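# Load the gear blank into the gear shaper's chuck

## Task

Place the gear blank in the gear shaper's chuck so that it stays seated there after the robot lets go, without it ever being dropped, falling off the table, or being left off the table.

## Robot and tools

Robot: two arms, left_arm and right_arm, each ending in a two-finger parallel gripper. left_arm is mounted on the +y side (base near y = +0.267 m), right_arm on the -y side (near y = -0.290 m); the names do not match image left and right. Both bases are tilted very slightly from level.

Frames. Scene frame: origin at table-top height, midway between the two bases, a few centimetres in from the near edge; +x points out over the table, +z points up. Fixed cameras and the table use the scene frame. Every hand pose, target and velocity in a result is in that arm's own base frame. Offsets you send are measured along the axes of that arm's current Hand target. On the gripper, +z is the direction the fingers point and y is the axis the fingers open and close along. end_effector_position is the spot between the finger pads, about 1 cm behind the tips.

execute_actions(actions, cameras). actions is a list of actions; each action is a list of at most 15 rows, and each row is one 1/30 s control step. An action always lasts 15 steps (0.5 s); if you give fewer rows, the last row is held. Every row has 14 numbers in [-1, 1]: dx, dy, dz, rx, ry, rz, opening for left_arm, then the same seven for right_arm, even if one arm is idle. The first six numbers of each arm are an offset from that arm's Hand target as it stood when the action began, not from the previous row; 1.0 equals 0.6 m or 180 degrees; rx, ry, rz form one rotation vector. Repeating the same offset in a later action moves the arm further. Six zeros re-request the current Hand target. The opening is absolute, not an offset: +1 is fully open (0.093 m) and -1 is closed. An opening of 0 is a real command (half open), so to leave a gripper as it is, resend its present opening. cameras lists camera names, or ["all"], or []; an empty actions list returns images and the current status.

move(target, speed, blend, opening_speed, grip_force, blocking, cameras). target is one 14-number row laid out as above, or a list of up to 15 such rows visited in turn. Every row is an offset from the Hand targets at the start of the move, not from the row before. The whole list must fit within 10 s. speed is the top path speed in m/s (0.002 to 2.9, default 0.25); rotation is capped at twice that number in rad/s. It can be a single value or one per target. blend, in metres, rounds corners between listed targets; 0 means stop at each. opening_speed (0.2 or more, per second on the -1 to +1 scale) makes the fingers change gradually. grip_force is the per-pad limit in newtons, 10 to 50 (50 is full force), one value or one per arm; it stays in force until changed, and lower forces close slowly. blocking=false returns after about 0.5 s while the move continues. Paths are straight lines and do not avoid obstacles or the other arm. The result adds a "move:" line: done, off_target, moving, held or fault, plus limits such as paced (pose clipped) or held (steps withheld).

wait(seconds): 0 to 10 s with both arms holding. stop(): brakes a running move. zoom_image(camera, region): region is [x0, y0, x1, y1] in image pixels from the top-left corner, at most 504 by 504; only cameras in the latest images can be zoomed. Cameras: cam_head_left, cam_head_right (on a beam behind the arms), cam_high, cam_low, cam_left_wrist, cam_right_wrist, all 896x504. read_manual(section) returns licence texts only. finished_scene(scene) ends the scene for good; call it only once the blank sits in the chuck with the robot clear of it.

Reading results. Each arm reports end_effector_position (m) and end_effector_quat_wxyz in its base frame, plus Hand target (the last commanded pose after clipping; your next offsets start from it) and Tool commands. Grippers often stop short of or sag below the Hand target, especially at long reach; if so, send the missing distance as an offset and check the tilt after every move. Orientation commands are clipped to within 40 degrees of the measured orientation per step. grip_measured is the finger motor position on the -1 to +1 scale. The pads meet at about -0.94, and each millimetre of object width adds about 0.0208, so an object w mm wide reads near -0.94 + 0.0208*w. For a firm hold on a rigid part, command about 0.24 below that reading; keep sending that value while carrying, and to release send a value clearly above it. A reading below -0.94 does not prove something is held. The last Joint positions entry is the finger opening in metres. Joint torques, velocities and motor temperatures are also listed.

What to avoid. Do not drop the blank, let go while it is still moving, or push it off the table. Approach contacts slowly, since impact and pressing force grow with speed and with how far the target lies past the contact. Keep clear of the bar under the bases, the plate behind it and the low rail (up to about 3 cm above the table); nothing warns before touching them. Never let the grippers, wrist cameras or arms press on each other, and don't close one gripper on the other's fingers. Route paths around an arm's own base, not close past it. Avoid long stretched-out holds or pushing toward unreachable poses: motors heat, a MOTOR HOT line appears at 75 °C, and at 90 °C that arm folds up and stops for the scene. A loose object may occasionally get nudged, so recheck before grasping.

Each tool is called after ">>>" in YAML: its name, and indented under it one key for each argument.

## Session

>>> execute_actions:
  actions: []

>>> zoom_image:
  camera: "cam_head_left"
  region: [420, 260, 660, 500]

>>> zoom_image:
  camera: "cam_low"
  region: [390, 160, 670, 350]

Scene clock: 0.00 s.
left_arm: end_effector_position=(+0.2728, -0.0255, +0.3953) grip_measured=+1.000 end_effector_quat_wxyz=(+0.704, -0.045, +0.681, -0.197) | right_arm: end_effector_position=(+0.3499, +0.1873, +0.5038) grip_measured=+1.000 end_effector_quat_wxyz=(+0.621, -0.085, +0.647, +0.434)
Joint positions: left_arm=[0.083 0.633 0.838 -0.132 0.289 -0.36 0.093] | right_arm=[0.318 1.247 1.429 -0.02 -0.418 0.545 0.093]
Joint velocities: within noise
Joint torques (N m): no reading
Motor temperatures (°C): left_arm=[25 25 32 27 22 25 22] | right_arm=[23 27 34 33 24 24 25]
Heat: left arm: 32 °C; right arm: 34 °C.
Hand target: left_arm +0.2732, -0.0258, +0.3948; +0.702, -0.045, +0.683, -0.198 | right_arm +0.3458, +0.1864, +0.5107; +0.626, -0.088, +0.641, +0.436
Tool commands: left_gripper/opening=+1.0 right_gripper/opening=+1.0
camera_calibration:
cam_left_wrist: T_world_to_cam=[[-0.207448, -0.922329, 0.325997, -0.0934895], [-0.411329, -0.220115, -0.88451, 0.493415], [0.887566, -0.317582, -0.333719, -0.0343383], [0, 0, 0, 1]] pos_world=[0.214039, 0.0114748, 0.455448]
cam_right_wrist: T_world_to_cam=[[0.643924, -0.60222, -0.471903, 0.125357], [-0.515054, 0.114891, -0.849423, 0.62596], [0.565757, 0.79002, -0.236195, -0.141351], [0, 0, 0, 1]] pos_world=[0.321654, 0.115246, 0.557475]

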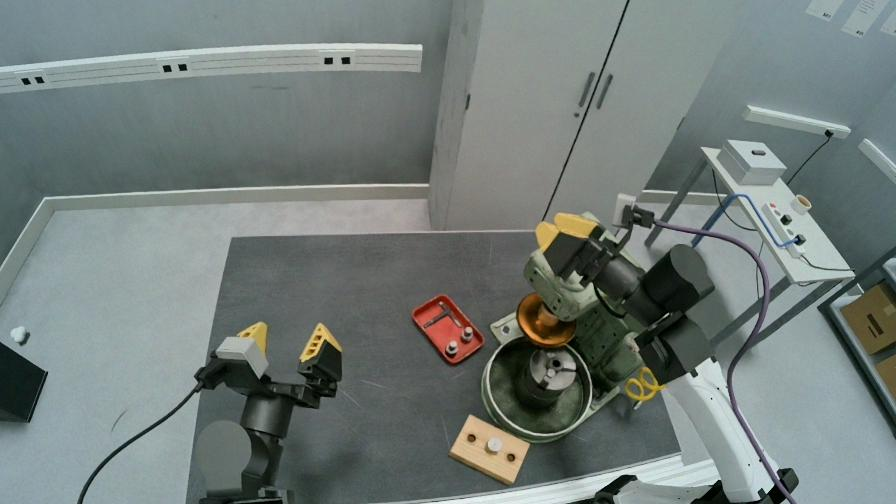

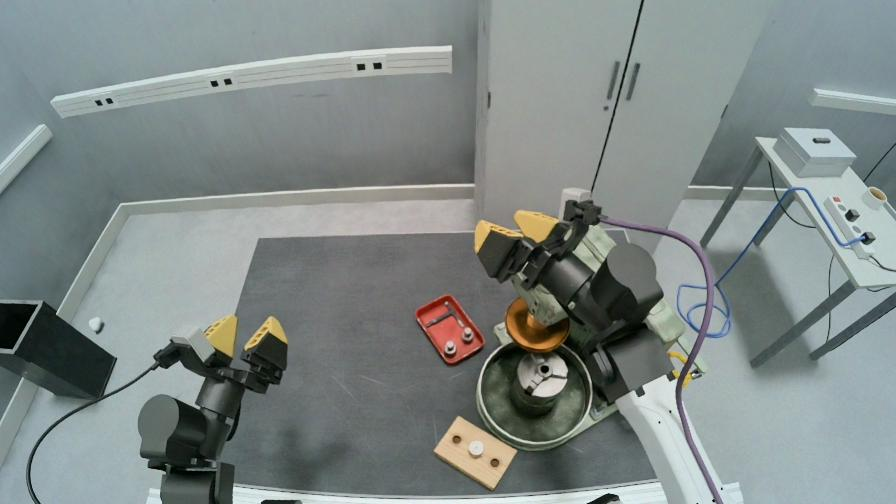

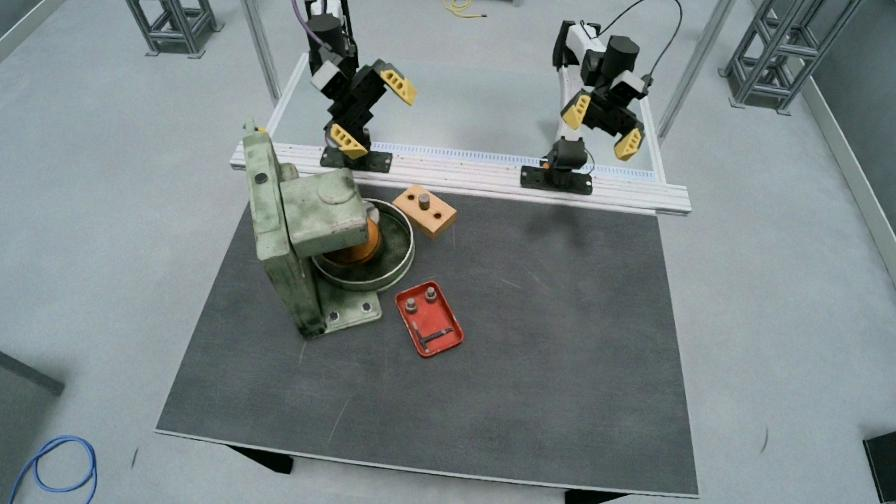

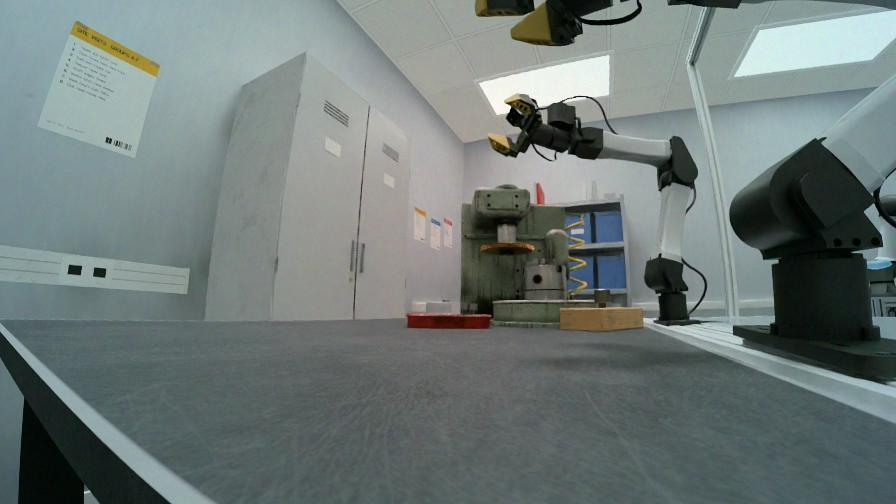

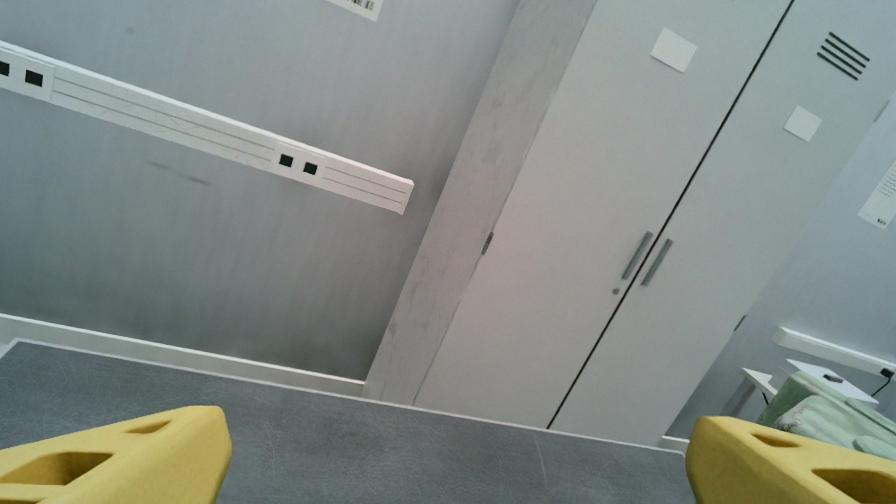

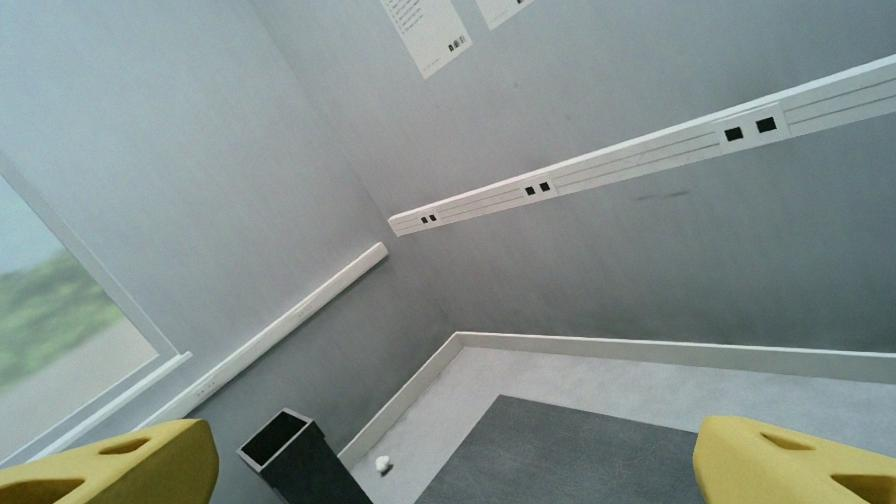

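Scaled by 2.100 from the camera's 896x504 image, which has a finer 1280x720 frame.

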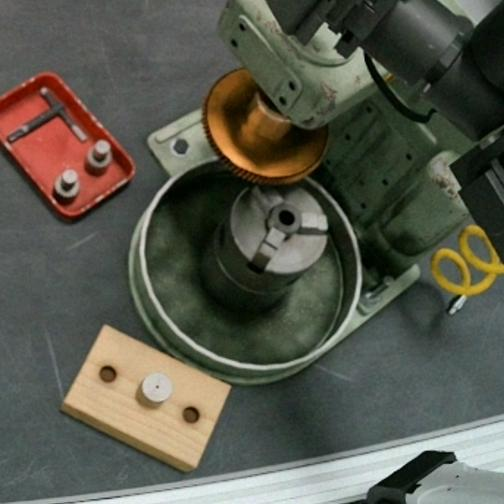

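Scaled by 1.800 from the camera's 896x504 image, which has a finer 1280x720 frame.

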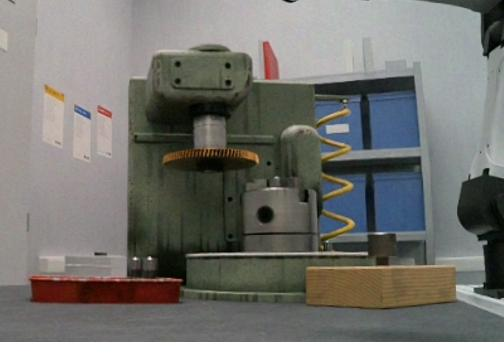

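>>> move:
  target: [0,0,0,0,0,0,1, 0.6028,-0.0637,-0.3688,0.0244,0.3079,-0.1538,0.25]
  speed: 0.35
  cameras: ["cam_right_wrist"]

Scene clock: 39.57 s.
left_arm: end_effector_position=(+0.2728, -0.0255, +0.3953) grip_measured=+1.000 end_effector_quat_wxyz=(+0.704, -0.045, +0.681, -0.197) | right_arm: end_effector_position=(+0.1404, +0.1743, +0.1461) grip_measured=+0.251 end_effector_quat_wxyz=(+0.353, -0.400, +0.829, +0.168)
Joint positions: left_arm=[0.083 0.633 0.838 -0.132 0.289 -0.36 0.093] | right_arm=[0.89 0.602 0.567 -0.732 -0.004 -0.009 0.057]
Joint torques (N m): left_arm=[0.03 0.55 6.97 2.24 0.01 0.1] | right_arm=[0.34 -0.27 6.04 2.18 0.11 0.09]
Motor temperatures (°C): left_arm=[25 25 35 32 22 25 22] | right_arm=[23 28 38 39 24 24 25]
Heat: left arm: 35 °C; right arm: 39 °C.
Hand target: left_arm +0.2732, -0.0258, +0.3948; +0.702, -0.045, +0.683, -0.198 | right_arm +0.1371, +0.1719, +0.1399; +0.344, -0.400, +0.833, +0.166
Off the commanded pose: left_arm 0.001 m, 0 deg | right_arm 0.007 m, 1 deg.
move: done
camera_calibration:
cam_right_wrist: T_world_to_cam=[[0.773865, -0.633297, -0.00824832, 0.00314197], [-0.593759, -0.720895, -0.357436, 0.300459], [0.220417, 0.281505, -0.933901, 0.142051], [0, 0, 0, 1]] pos_world=[0.144658, 0.178601, 0.240082]
Images, in order (width x height): cam_right_wrist 896x504.

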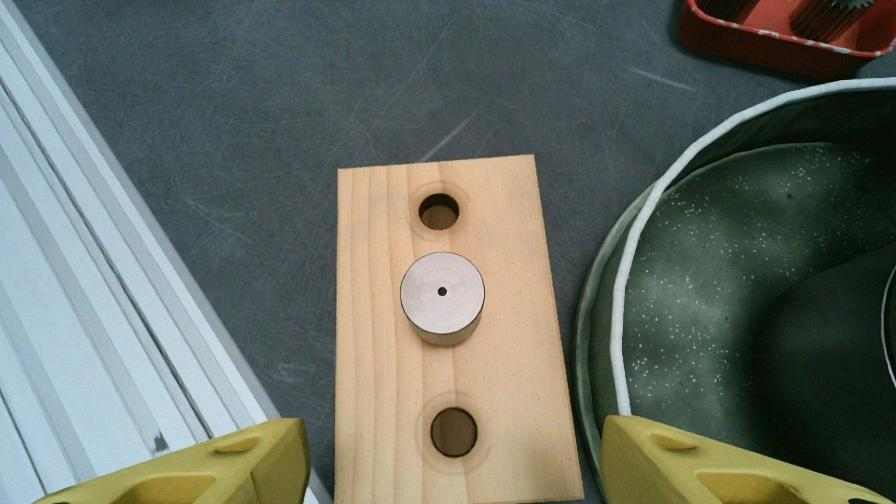

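>>> move:
  target: [0,0,0,0,0,0,1, 0.0203,0.0038,0.1447,0,0,0,0.25]
  speed: 0.15
  cameras: ["cam_right_wrist","cam_low"]

>>> zoom_image:
  camera: "cam_low"
  region: [540, 250, 660, 340]

Scene clock: 49.40 s.
left_arm: end_effector_position=(+0.2728, -0.0255, +0.3953) grip_measured=+1.000 end_effector_quat_wxyz=(+0.704, -0.045, +0.681, -0.197) | right_arm: end_effector_position=(+0.1695, +0.2123, +0.0729) grip_measured=+0.251 end_effector_quat_wxyz=(+0.342, -0.402, +0.834, +0.162)
Joint positions: left_arm=[0.083 0.633 0.838 -0.132 0.289 -0.36 0.093] | right_arm=[0.902 0.931 0.37 -0.234 0.009 0.001 0.057]
Joint torques (N m): left_arm=[0.13 0.55 6.9 2.24 0.02 0.09] | right_arm=[0.49 -1.16 5.57 2.64 0.08 0.1]
Heat: left arm: 35 °C; right arm: 39 °C.
Hand target: left_arm +0.2732, -0.0258, +0.3948; +0.702, -0.045, +0.683, -0.198 | right_arm +0.1683, +0.2143, +0.0698; +0.344, -0.400, +0.833, +0.165
Off the commanded pose: left_arm 0.001 m, 0 deg | right_arm 0.004 m, 1 deg.
move: done
camera_calibration:
cam_right_wrist: T_world_to_cam=[[0.771661, -0.636006, -0.00600389, 0.00485862], [-0.601529, -0.726698, -0.331773, 0.319662], [0.206647, 0.259628, -0.94334, 0.0642572], [0, 0, 0, 1]] pos_world=[0.175258, 0.218705, 0.166701]
Images, in order (width x height): cam_low 896x504, cam_right_wrist 896x504.

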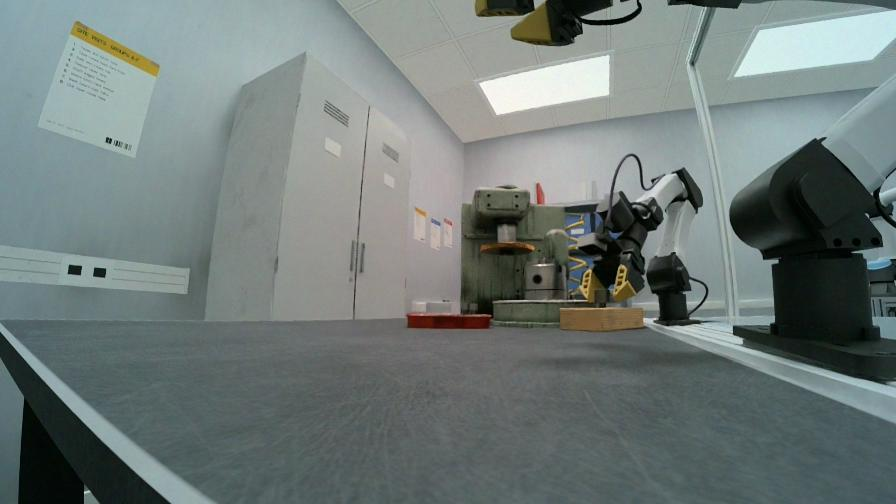

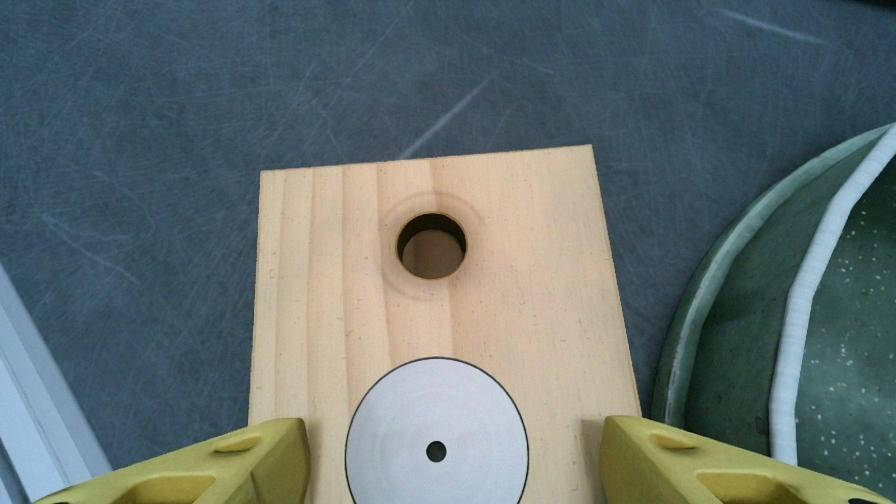

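Scaled by 4.200 from the camera's 896x504 image, which has a finer 1280x720 frame.

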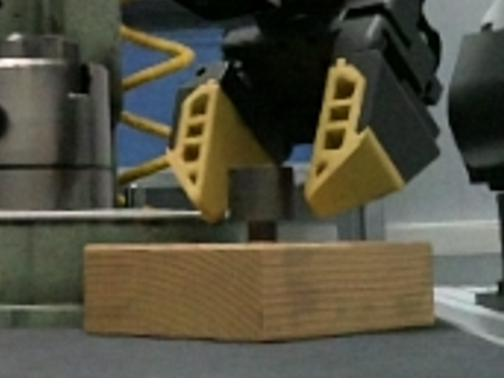

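>>> move:
  target: [0,0,0,0,0,0,1, -0.0118,0.0050,-0.0023,0,0,0,0.25]
  speed: 0.1
  cameras: ["cam_right_wrist"]

Scene clock: 62.43 s.
left_arm: end_effector_position=(+0.2728, -0.0255, +0.3953) grip_measured=+1.000 end_effector_quat_wxyz=(+0.704, -0.045, +0.681, -0.197) | right_arm: end_effector_position=(+0.1667, +0.2138, +0.0699) grip_measured=+0.251 end_effector_quat_wxyz=(+0.337, -0.403, +0.836, +0.160)
Joint positions: left_arm=[0.083 0.633 0.838 -0.132 0.289 -0.36 0.093] | right_arm=[0.921 0.943 0.37 -0.234 0.021 0.014 0.057]
Joint torques (N m): left_arm=[0.06 0.53 6.91 2.24 0.02 0.11] | right_arm=[0.53 -1.17 7.99 2.41 0.12 0.18]
Heat: left arm: 36 °C; right arm: 41 °C.
Hand target: left_arm +0.2732, -0.0258, +0.3948; +0.702, -0.045, +0.683, -0.198 | right_arm +0.1685, +0.2194, +0.0758; +0.344, -0.400, +0.833, +0.166
Off the commanded pose: left_arm 0.001 m, 0 deg | right_arm 0.008 m, 1 deg.
move: done
camera_calibration:
cam_right_wrist: T_world_to_cam=[[0.772408, -0.635098, -0.00595981, 0.00757152], [-0.60303, -0.730397, -0.320741, 0.318453], [0.199349, 0.251337, -0.947148, 0.0648492], [0, 0, 0, 1]] pos_world=[0.173261, 0.221107, 0.163608]
Images, in order (width x height): cam_right_wrist 896x504.

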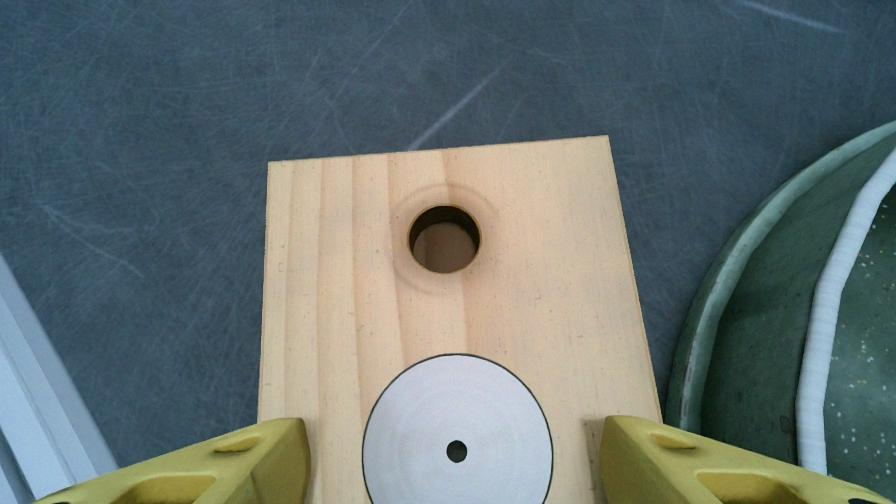

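>>> move:
  target: [0,0,0,0,0,0,1, -0.0188,0,-0.0095,0,0,0,0.25]
  speed: 0.1
  cameras: ["cam_right_wrist"]

Scene clock: 67.47 s.
left_arm: end_effector_position=(+0.2728, -0.0255, +0.3953) grip_measured=+1.000 end_effector_quat_wxyz=(+0.704, -0.045, +0.681, -0.197) | right_arm: end_effector_position=(+0.1692, +0.2168, +0.0790) grip_measured=+0.251 end_effector_quat_wxyz=(+0.340, -0.402, +0.835, +0.161)
Joint positions: left_arm=[0.083 0.633 0.838 -0.132 0.289 -0.36 0.093] | right_arm=[0.921 0.943 0.403 -0.259 0.022 0.015 0.057]
Joint torques (N m): left_arm=[0.09 0.57 6.97 2.25 0.03 0.1] | right_arm=[0.49 -1.2 9.5 2.11 0.11 0.07]
Heat: left arm: 36 °C; right arm: 41 °C.
Hand target: left_arm +0.2732, -0.0258, +0.3948; +0.702, -0.045, +0.683, -0.198 | right_arm +0.1709, +0.2225, +0.0878; +0.344, -0.400, +0.833, +0.166
Off the commanded pose: left_arm 0.001 m, 0 deg | right_arm 0.011 m, 1 deg.
move: off_target (right_arm)
camera_calibration:
cam_right_wrist: T_world_to_cam=[[0.771941, -0.635666, -0.00600121, 0.00782159], [-0.602022, -0.727988, -0.32803, 0.324871], [0.204149, 0.256833, -0.944648, 0.0699614], [0, 0, 0, 1]] pos_world=[0.175259, 0.223505, 0.172703]
Images, in order (width x height): cam_right_wrist 896x504.

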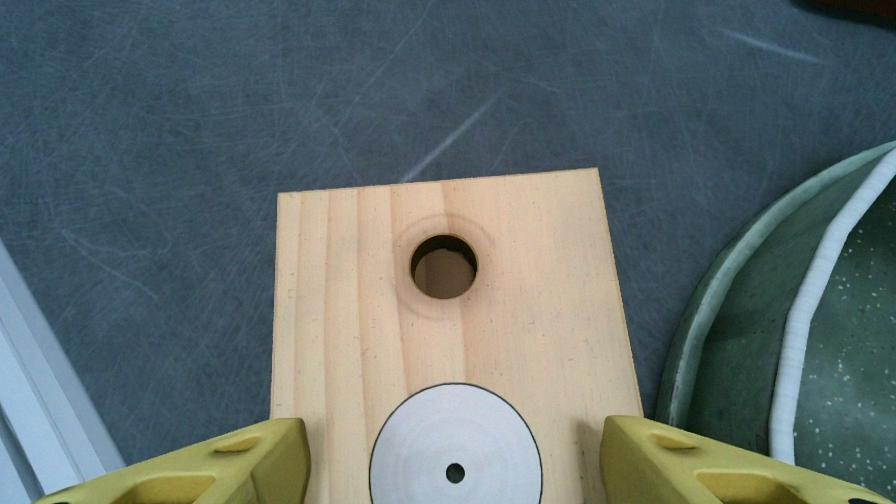

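>>> move:
  target: [0,0,0,0,0,0,1, 0,0,0,0,0,0,-0.62]
  opening_speed: 1.0
  cameras: ["cam_right_wrist"]

Scene clock: 71.40 s.
left_arm: end_effector_position=(+0.2728, -0.0255, +0.3953) grip_measured=+1.000 end_effector_quat_wxyz=(+0.704, -0.045, +0.681, -0.197) | right_arm: end_effector_position=(+0.1692, +0.2167, +0.0788) grip_measured=-0.483 end_effector_quat_wxyz=(+0.340, -0.402, +0.835, +0.160)
Joint positions: left_arm=[0.083 0.633 0.838 -0.132 0.289 -0.36 0.093] | right_arm=[0.921 0.943 0.403 -0.259 0.022 0.015 0.022]
Joint torques (N m): left_arm=[0.12 0.54 6.94 2.25 0.03 0.11] | right_arm=[0.47 -1.09 9.5 2.13 0.07 0.05]
Heat: left arm: 36 °C; right arm: 40 °C.
Hand target: left_arm +0.2732, -0.0258, +0.3948; +0.702, -0.045, +0.683, -0.198 | right_arm +0.1709, +0.2225, +0.0878; +0.344, -0.400, +0.833, +0.166
Off the commanded pose: left_arm 0.001 m, 0 deg | right_arm 0.011 m, 1 deg.
move: off_target (right_arm)
camera_calibration:
cam_right_wrist: T_world_to_cam=[[0.771608, -0.636075, -0.00542615, 0.00780837], [-0.602418, -0.727987, -0.327303, 0.324709], [0.204239, 0.255819, -0.944904, 0.0701484], [0, 0, 0, 1]] pos_world=[0.175258, 0.223405, 0.172604]
Images, in order (width x height): cam_right_wrist 896x504.

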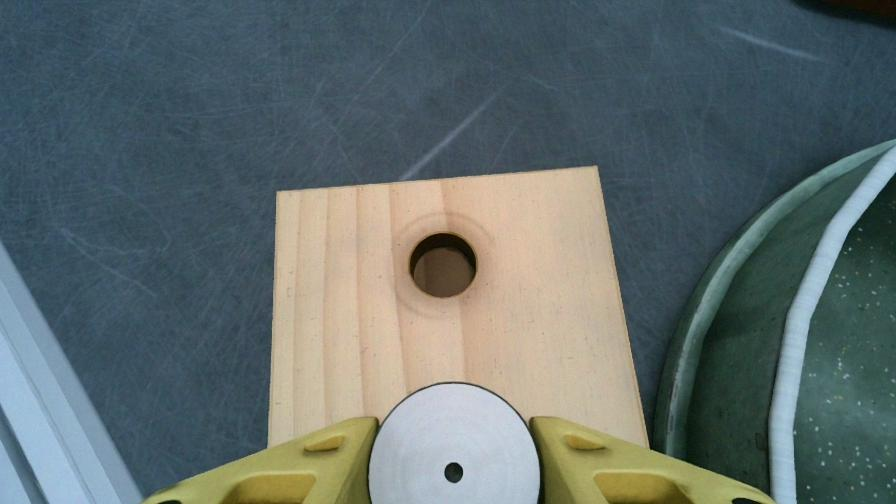

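>>> move:
  target:
    - [0,0,0,0,0,0,1, -0.1414,0,-0.1414,0,0,0,-0.62]
    - [0.4383,-0.383,-0.0385,0.2335,0.1669,0.1381,1, -0.1127,-0.21,-0.3473,0.115,0.0803,0.1494,-0.62]
  speed: [0.15,0.25]
  blend: [0.01,0]
  cameras: ["cam_right_wrist","cam_left_wrist"]

Scene clock: 98.17 s.
left_arm: end_effector_position=(+0.1980, -0.3133, +0.2129) grip_measured=+1.000 end_effector_quat_wxyz=(+0.493, +0.393, +0.727, -0.273) | right_arm: end_effector_position=(+0.2062, +0.0661, +0.2721) grip_measured=-0.497 end_effector_quat_wxyz=(+0.243, -0.147, +0.958, +0.034)
Joint positions: left_arm=[-1.012 1.085 0.662 0.05 -0.011 -0.014 0.093] | right_arm=[0.322 1.064 1.416 -1.427 0.015 0.014 0.021]
Joint torques (N m): left_arm=[-0.62 -1.85 9.2 2.54 0.11 0.22] | right_arm=[-1.18 -1.46 8.87 1.68 -0.01 -0.12]
Motor temperatures (°C): left_arm=[25 25 37 34 22 25 22] | right_arm=[23 27 44 40 24 24 26]
Heat: left arm: 37 °C; right arm: 44 °C.
Hand target: left_arm +0.1981, -0.3211, +0.2226; +0.501, +0.399, +0.715, -0.279 | right_arm +0.2074, +0.0663, +0.2830; +0.256, -0.147, +0.955, +0.039
Off the commanded pose: left_arm 0.012 m, 2 deg | right_arm 0.011 m, 2 deg.
move: off_target (left_arm, right_arm)
camera_calibration:
cam_left_wrist: T_world_to_cam=[[-0.836663, -0.547718, -0.000320783, -0.00365783], [-0.394035, 0.602312, -0.694231, 0.451738], [0.380436, -0.580711, -0.719752, -0.0200203], [0, 0, 0, 1]] pos_world=[0.182557, -0.285717, 0.2992]
cam_right_wrist: T_world_to_cam=[[0.282101, -0.959384, -0.000695878, 0.00559306], [-0.957743, -0.281576, -0.0586812, 0.271407], [0.0561019, 0.0172205, -0.998277, 0.344527], [0, 0, 0, 1]] pos_world=[0.239032, 0.0758548, 0.359864]
Images, in order (width x height): cam_left_wrist 896x504, cam_right_wrist 896x504.

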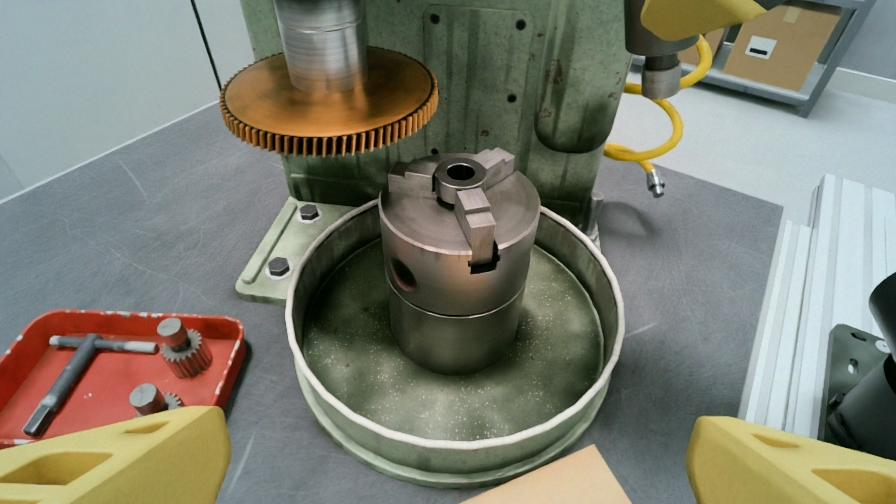

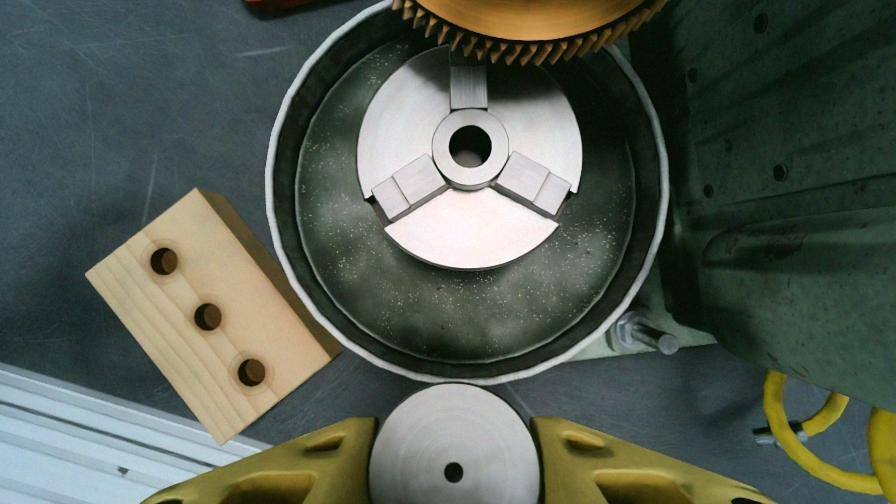

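>>> move:
  target: [0,0,0,0,0,0,1, -0.0882,-0.0147,0.1413,0.0014,-0.0944,0.0102,-0.62]
  speed: 0.2
  cameras: ["cam_left_wrist","cam_low"]

>>> zoom_image:
  camera: "cam_left_wrist"
  region: [410, 110, 530, 230]

>>> zoom_image:
  camera: "cam_low"
  region: [515, 225, 575, 295]

Scene clock: 114.57 s.
left_arm: end_effector_position=(+0.1980, -0.3133, +0.2130) grip_measured=+1.000 end_effector_quat_wxyz=(+0.494, +0.393, +0.726, -0.273) | right_arm: end_effector_position=(+0.2777, +0.0803, +0.2195) grip_measured=-0.497 end_effector_quat_wxyz=(+0.346, -0.127, +0.928, +0.052)
Joint positions: left_arm=[-1.012 1.085 0.662 0.051 -0.011 -0.014 0.093] | right_arm=[0.279 1.038 1.045 -0.864 -0.004 0.009 0.021]
Joint torques (N m): left_arm=[-0.61 -1.83 9.16 2.55 0.11 0.21] | right_arm=[-1.09 -3.28 6.56 3.31 -0.07 -0.05]
Heat: left arm: 39 °C; right arm: 42 °C.
Hand target: left_arm +0.1981, -0.3211, +0.2225; +0.501, +0.399, +0.715, -0.279 | right_arm +0.2942, +0.0844, +0.2361; +0.394, -0.124, +0.909, +0.062
Off the commanded pose: left_arm 0.012 m, 2 deg | right_arm 0.024 m, 6 deg.
move: off_target (left_arm, right_arm)
camera_calibration:
cam_left_wrist: T_world_to_cam=[[-0.836772, -0.547552, -0.000596289, -0.00350752], [-0.393627, 0.6023, -0.694473, 0.451734], [0.380619, -0.58088, -0.719519, -0.0201721], [0, 0, 0, 1]] pos_world=[0.182558, -0.285717, 0.299201]
Images, in order (width x height): cam_low 896x504, cam_left_wrist 896x504.

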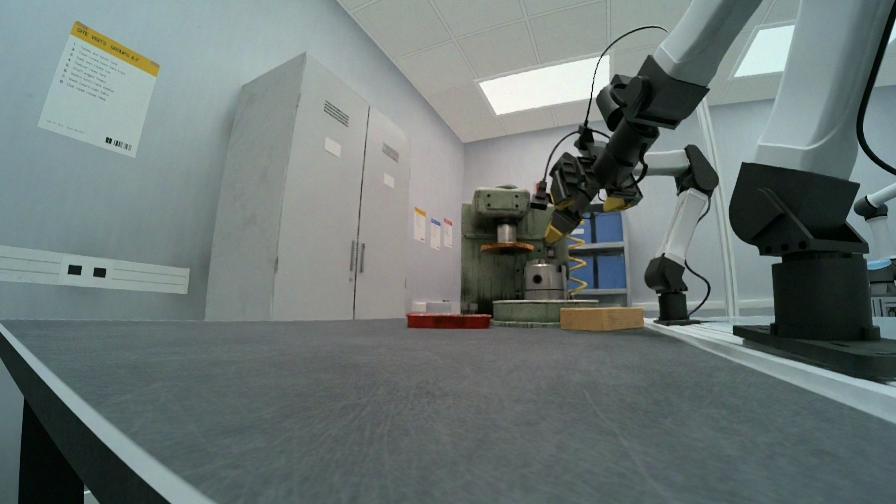

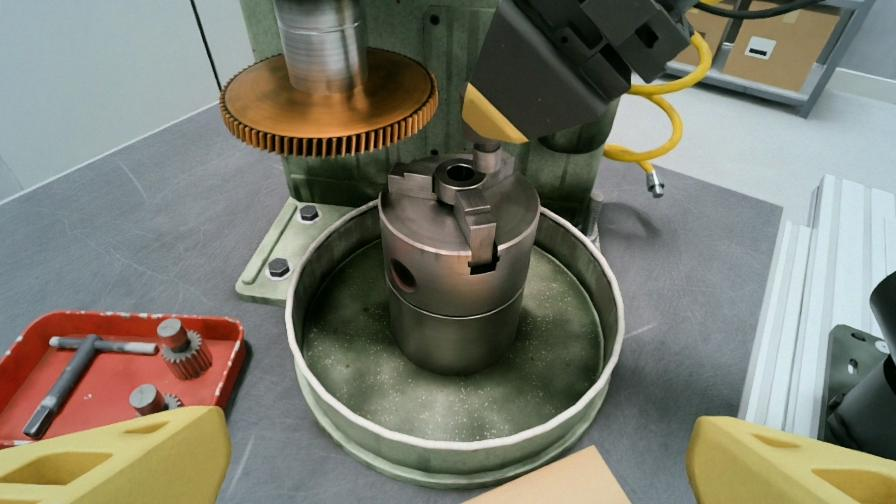

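Scaled by 4.200 from the camera's 896x504 image, which has a finer 1280x720 frame.

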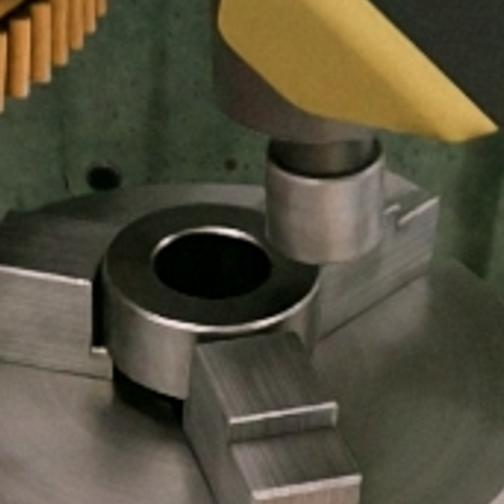

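Scaled by 7.200 from the camera's 896x504 image, which has a finer 1280x720 frame.

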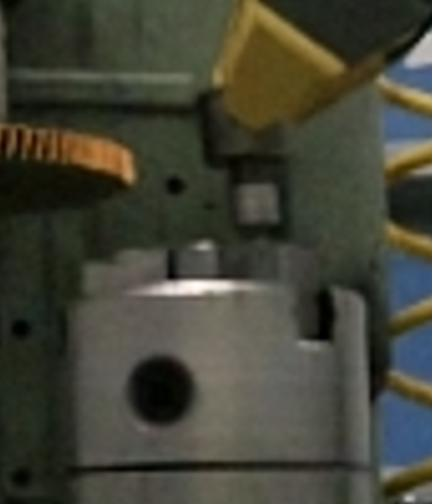

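>>> move:
  target: [0,0,0,0,0,0,1, -0.0183,-0.0007,0.0123,0,-0.025,0,-0.62]
  speed: 0.1
  cameras: ["cam_left_wrist","cam_low"]

>>> zoom_image:
  camera: "cam_left_wrist"
  region: [410, 110, 530, 230]

>>> zoom_image:
  camera: "cam_low"
  region: [515, 225, 575, 295]

Scene clock: 123.07 s.
left_arm: end_effector_position=(+0.1980, -0.3133, +0.2130) grip_measured=+1.000 end_effector_quat_wxyz=(+0.494, +0.393, +0.726, -0.273) | right_arm: end_effector_position=(+0.2827, +0.0817, +0.2180) grip_measured=-0.497 end_effector_quat_wxyz=(+0.369, -0.126, +0.919, +0.055)
Joint positions: left_arm=[-1.012 1.085 0.662 0.051 -0.011 -0.014 0.093] | right_arm=[0.279 1.013 0.995 -0.787 -0.004 0.009 0.021]
Joint torques (N m): left_arm=[-0.59 -1.88 9.13 2.55 0.11 0.21] | right_arm=[-1.25 -2.51 6.68 3.76 -0.08 -0.09]
Heat: left arm: 40 °C; right arm: 43 °C.
Hand target: left_arm +0.1981, -0.3211, +0.2225; +0.501, +0.399, +0.715, -0.279 | right_arm +0.3067, +0.0874, +0.2390; +0.429, -0.121, +0.893, +0.067
Off the commanded pose: left_arm 0.012 m, 2 deg | right_arm 0.032 m, 8 deg.
move: off_target (left_arm, right_arm)
camera_calibration:
cam_left_wrist: T_world_to_cam=[[-0.836772, -0.547552, -0.000596289, -0.00350752], [-0.393627, 0.6023, -0.694473, 0.451734], [0.380619, -0.58088, -0.719519, -0.0201721], [0, 0, 0, 1]] pos_world=[0.182558, -0.285717, 0.299201]
Images, in order (width x height): cam_low 896x504, cam_left_wrist 896x504.

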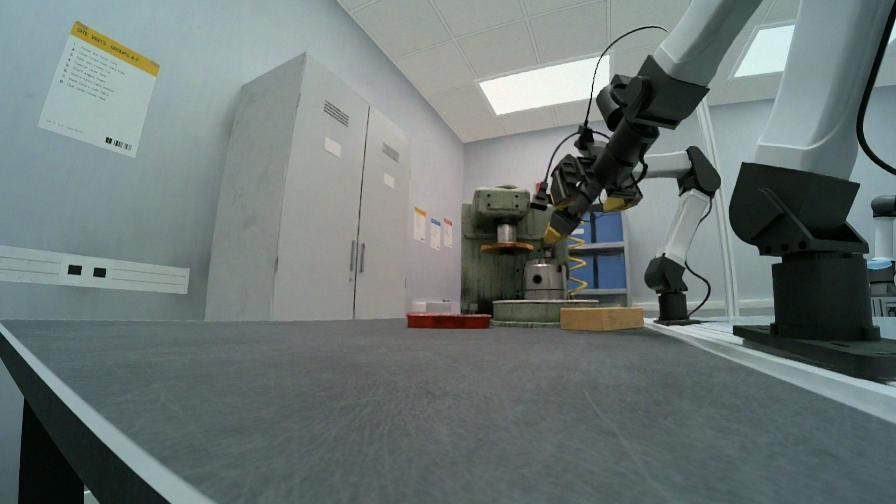

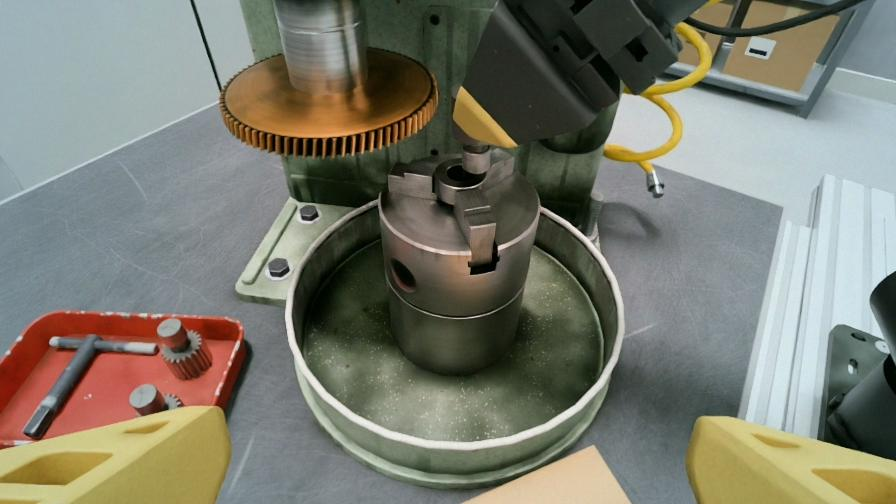

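Scaled by 4.200 from the camera's 896x504 image, which has a finer 1280x720 frame.

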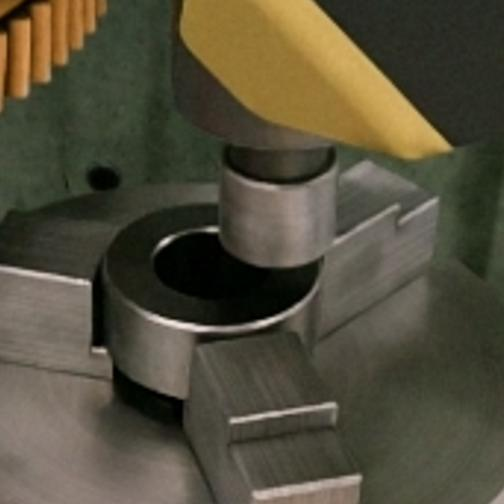

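Scaled by 7.200 from the camera's 896x504 image, which has a finer 1280x720 frame.

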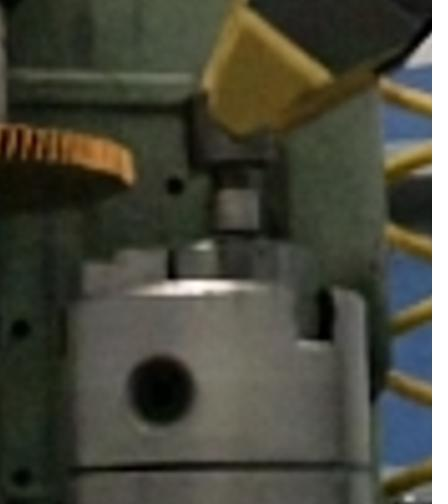

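>>> move:
  target: [0,0,0,0,0,0,1, -0.0153,0.0022,0.0087,0,0,0,-0.62]
  speed: 0.1
  cameras: []

Scene clock: 130.03 s.
left_arm: end_effector_position=(+0.1980, -0.3133, +0.2130) grip_measured=+1.000 end_effector_quat_wxyz=(+0.494, +0.393, +0.726, -0.273) | right_arm: end_effector_position=(+0.2828, +0.0817, +0.2178) grip_measured=-0.497 end_effector_quat_wxyz=(+0.369, -0.126, +0.919, +0.055)
Joint positions: left_arm=[-1.012 1.085 0.662 0.051 -0.011 -0.014 0.093] | right_arm=[0.279 1.014 0.995 -0.787 -0.004 0.009 0.021]
Joint torques (N m): left_arm=[-0.58 -1.85 9.18 2.56 0.1 0.21] | right_arm=[-0.68 0.03 9.09 3.85 -0.06 -0.04]
Heat: left arm: 41 °C; right arm: 44 °C.
Hand target: left_arm +0.1981, -0.3211, +0.2225; +0.501, +0.399, +0.715, -0.279 | right_arm +0.3158, +0.0913, +0.2430; +0.429, -0.121, +0.893, +0.067
Off the commanded pose: left_arm 0.012 m, 2 deg | right_arm 0.043 m, 8 deg.
move: off_target (left_arm, right_arm)
No camera images: "cameras" was empty.

>>> wait:
  seconds: 0
  cameras: ["cam_head_left","cam_head_right","cam_high","cam_right_wrist"]

>>> zoom_image:
  camera: "cam_head_right"
  region: [470, 250, 650, 430]

>>> zoom_image:
  camera: "cam_high"
  region: [240, 120, 480, 320]

Scene clock: 135.50 s.
left_arm: end_effector_position=(+0.1980, -0.3133, +0.2131) grip_measured=+1.000 end_effector_quat_wxyz=(+0.494, +0.393, +0.726, -0.273) | right_arm: end_effector_position=(+0.2828, +0.0817, +0.2178) grip_measured=-0.497 end_effector_quat_wxyz=(+0.369, -0.126, +0.919, +0.055)
Joint positions: left_arm=[-1.012 1.085 0.662 0.051 -0.011 -0.014 0.093] | right_arm=[0.279 1.014 0.995 -0.787 -0.004 0.009 0.021]
Joint torques (N m): left_arm=[-0.57 -1.88 9.17 2.56 0.1 0.21] | right_arm=[-0.73 -0.03 9.09 3.87 -0.02 -0.04]
Motor temperatures (°C): left_arm=[25 25 41 38 22 25 22] | right_arm=[23 27 41 45 24 24 27]
Heat: left arm: 41 °C; right arm: 45 °C.
Hand target: left_arm +0.1981, -0.3211, +0.2226; +0.501, +0.399, +0.715, -0.279 | right_arm +0.3158, +0.0913, +0.2430; +0.429, -0.121, +0.893, +0.067
Tool commands: left_gripper/opening=+1.0 right_gripper/opening=-0.62
Off the commanded pose: left_arm 0.012 m, 2 deg | right_arm 0.043 m, 8 deg.
camera_calibration:
cam_right_wrist: T_world_to_cam=[[0.258273, -0.965861, -0.020165, 0.0104906], [-0.916917, -0.238505, -0.319965, 0.387759], [0.304233, 0.101128, -0.947215, 0.197543], [0, 0, 0, 1]] pos_world=[0.292735, 0.0826379, 0.311396]
Images, in order (width x height): cam_head_left 896x504, cam_head_right 896x504, cam_high 896x504, cam_right_wrist 896x504.

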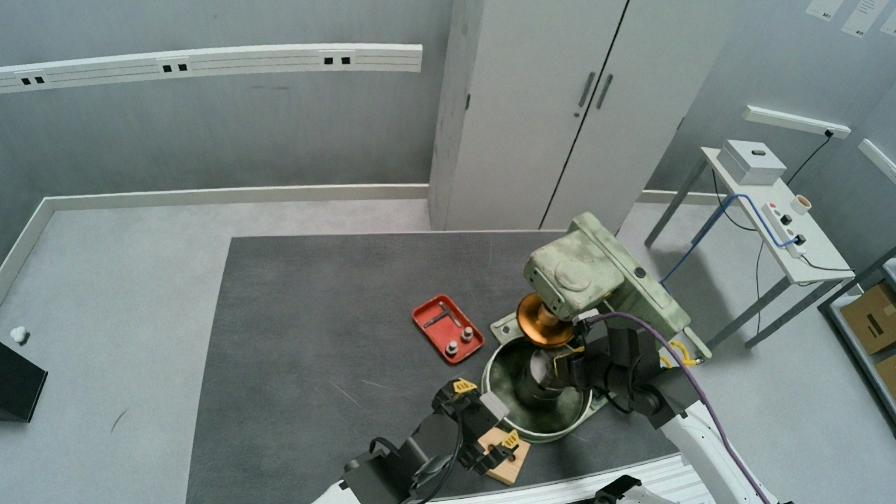

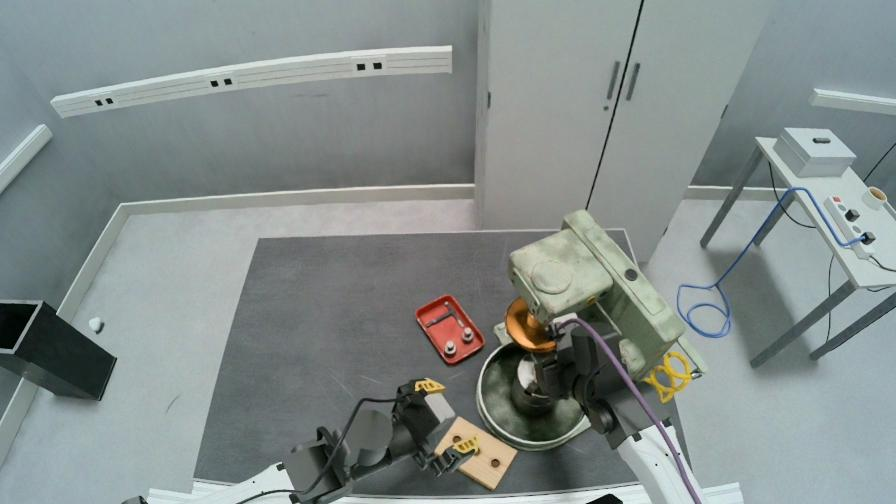

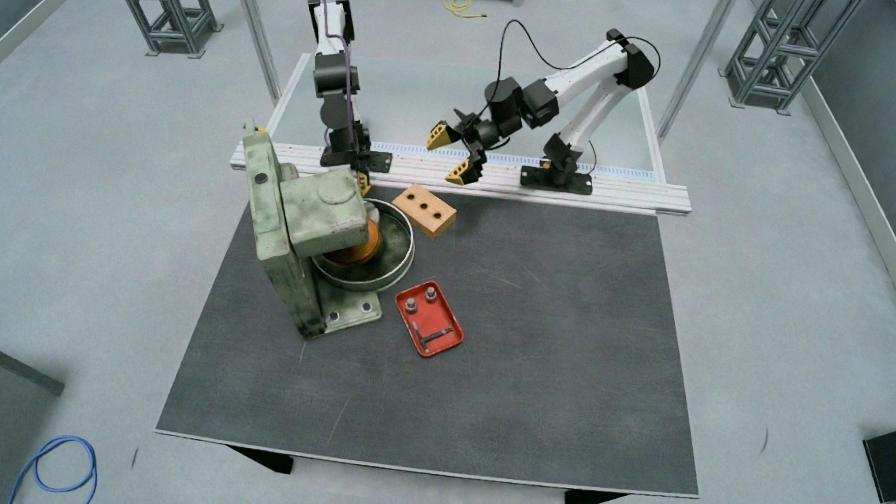

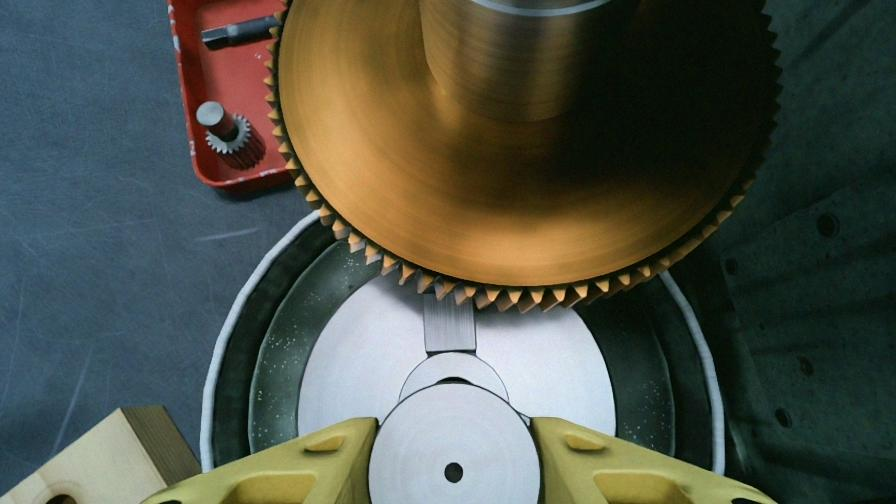

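Scaled by 2.800 from the camera's 896x504 image, which has a finer 1280x720 frame.

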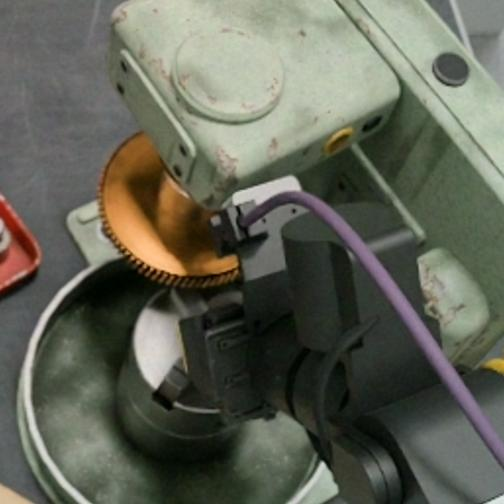

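Scaled by 2.100 from the camera's 896x504 image, which has a finer 1280x720 frame.

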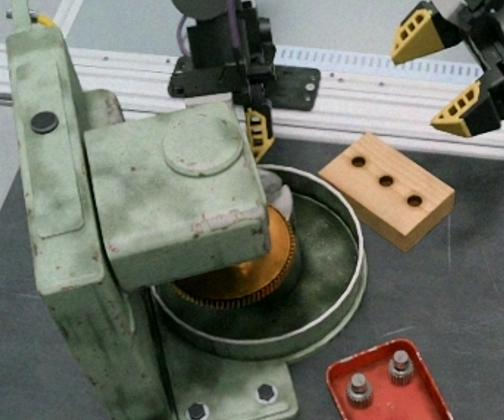

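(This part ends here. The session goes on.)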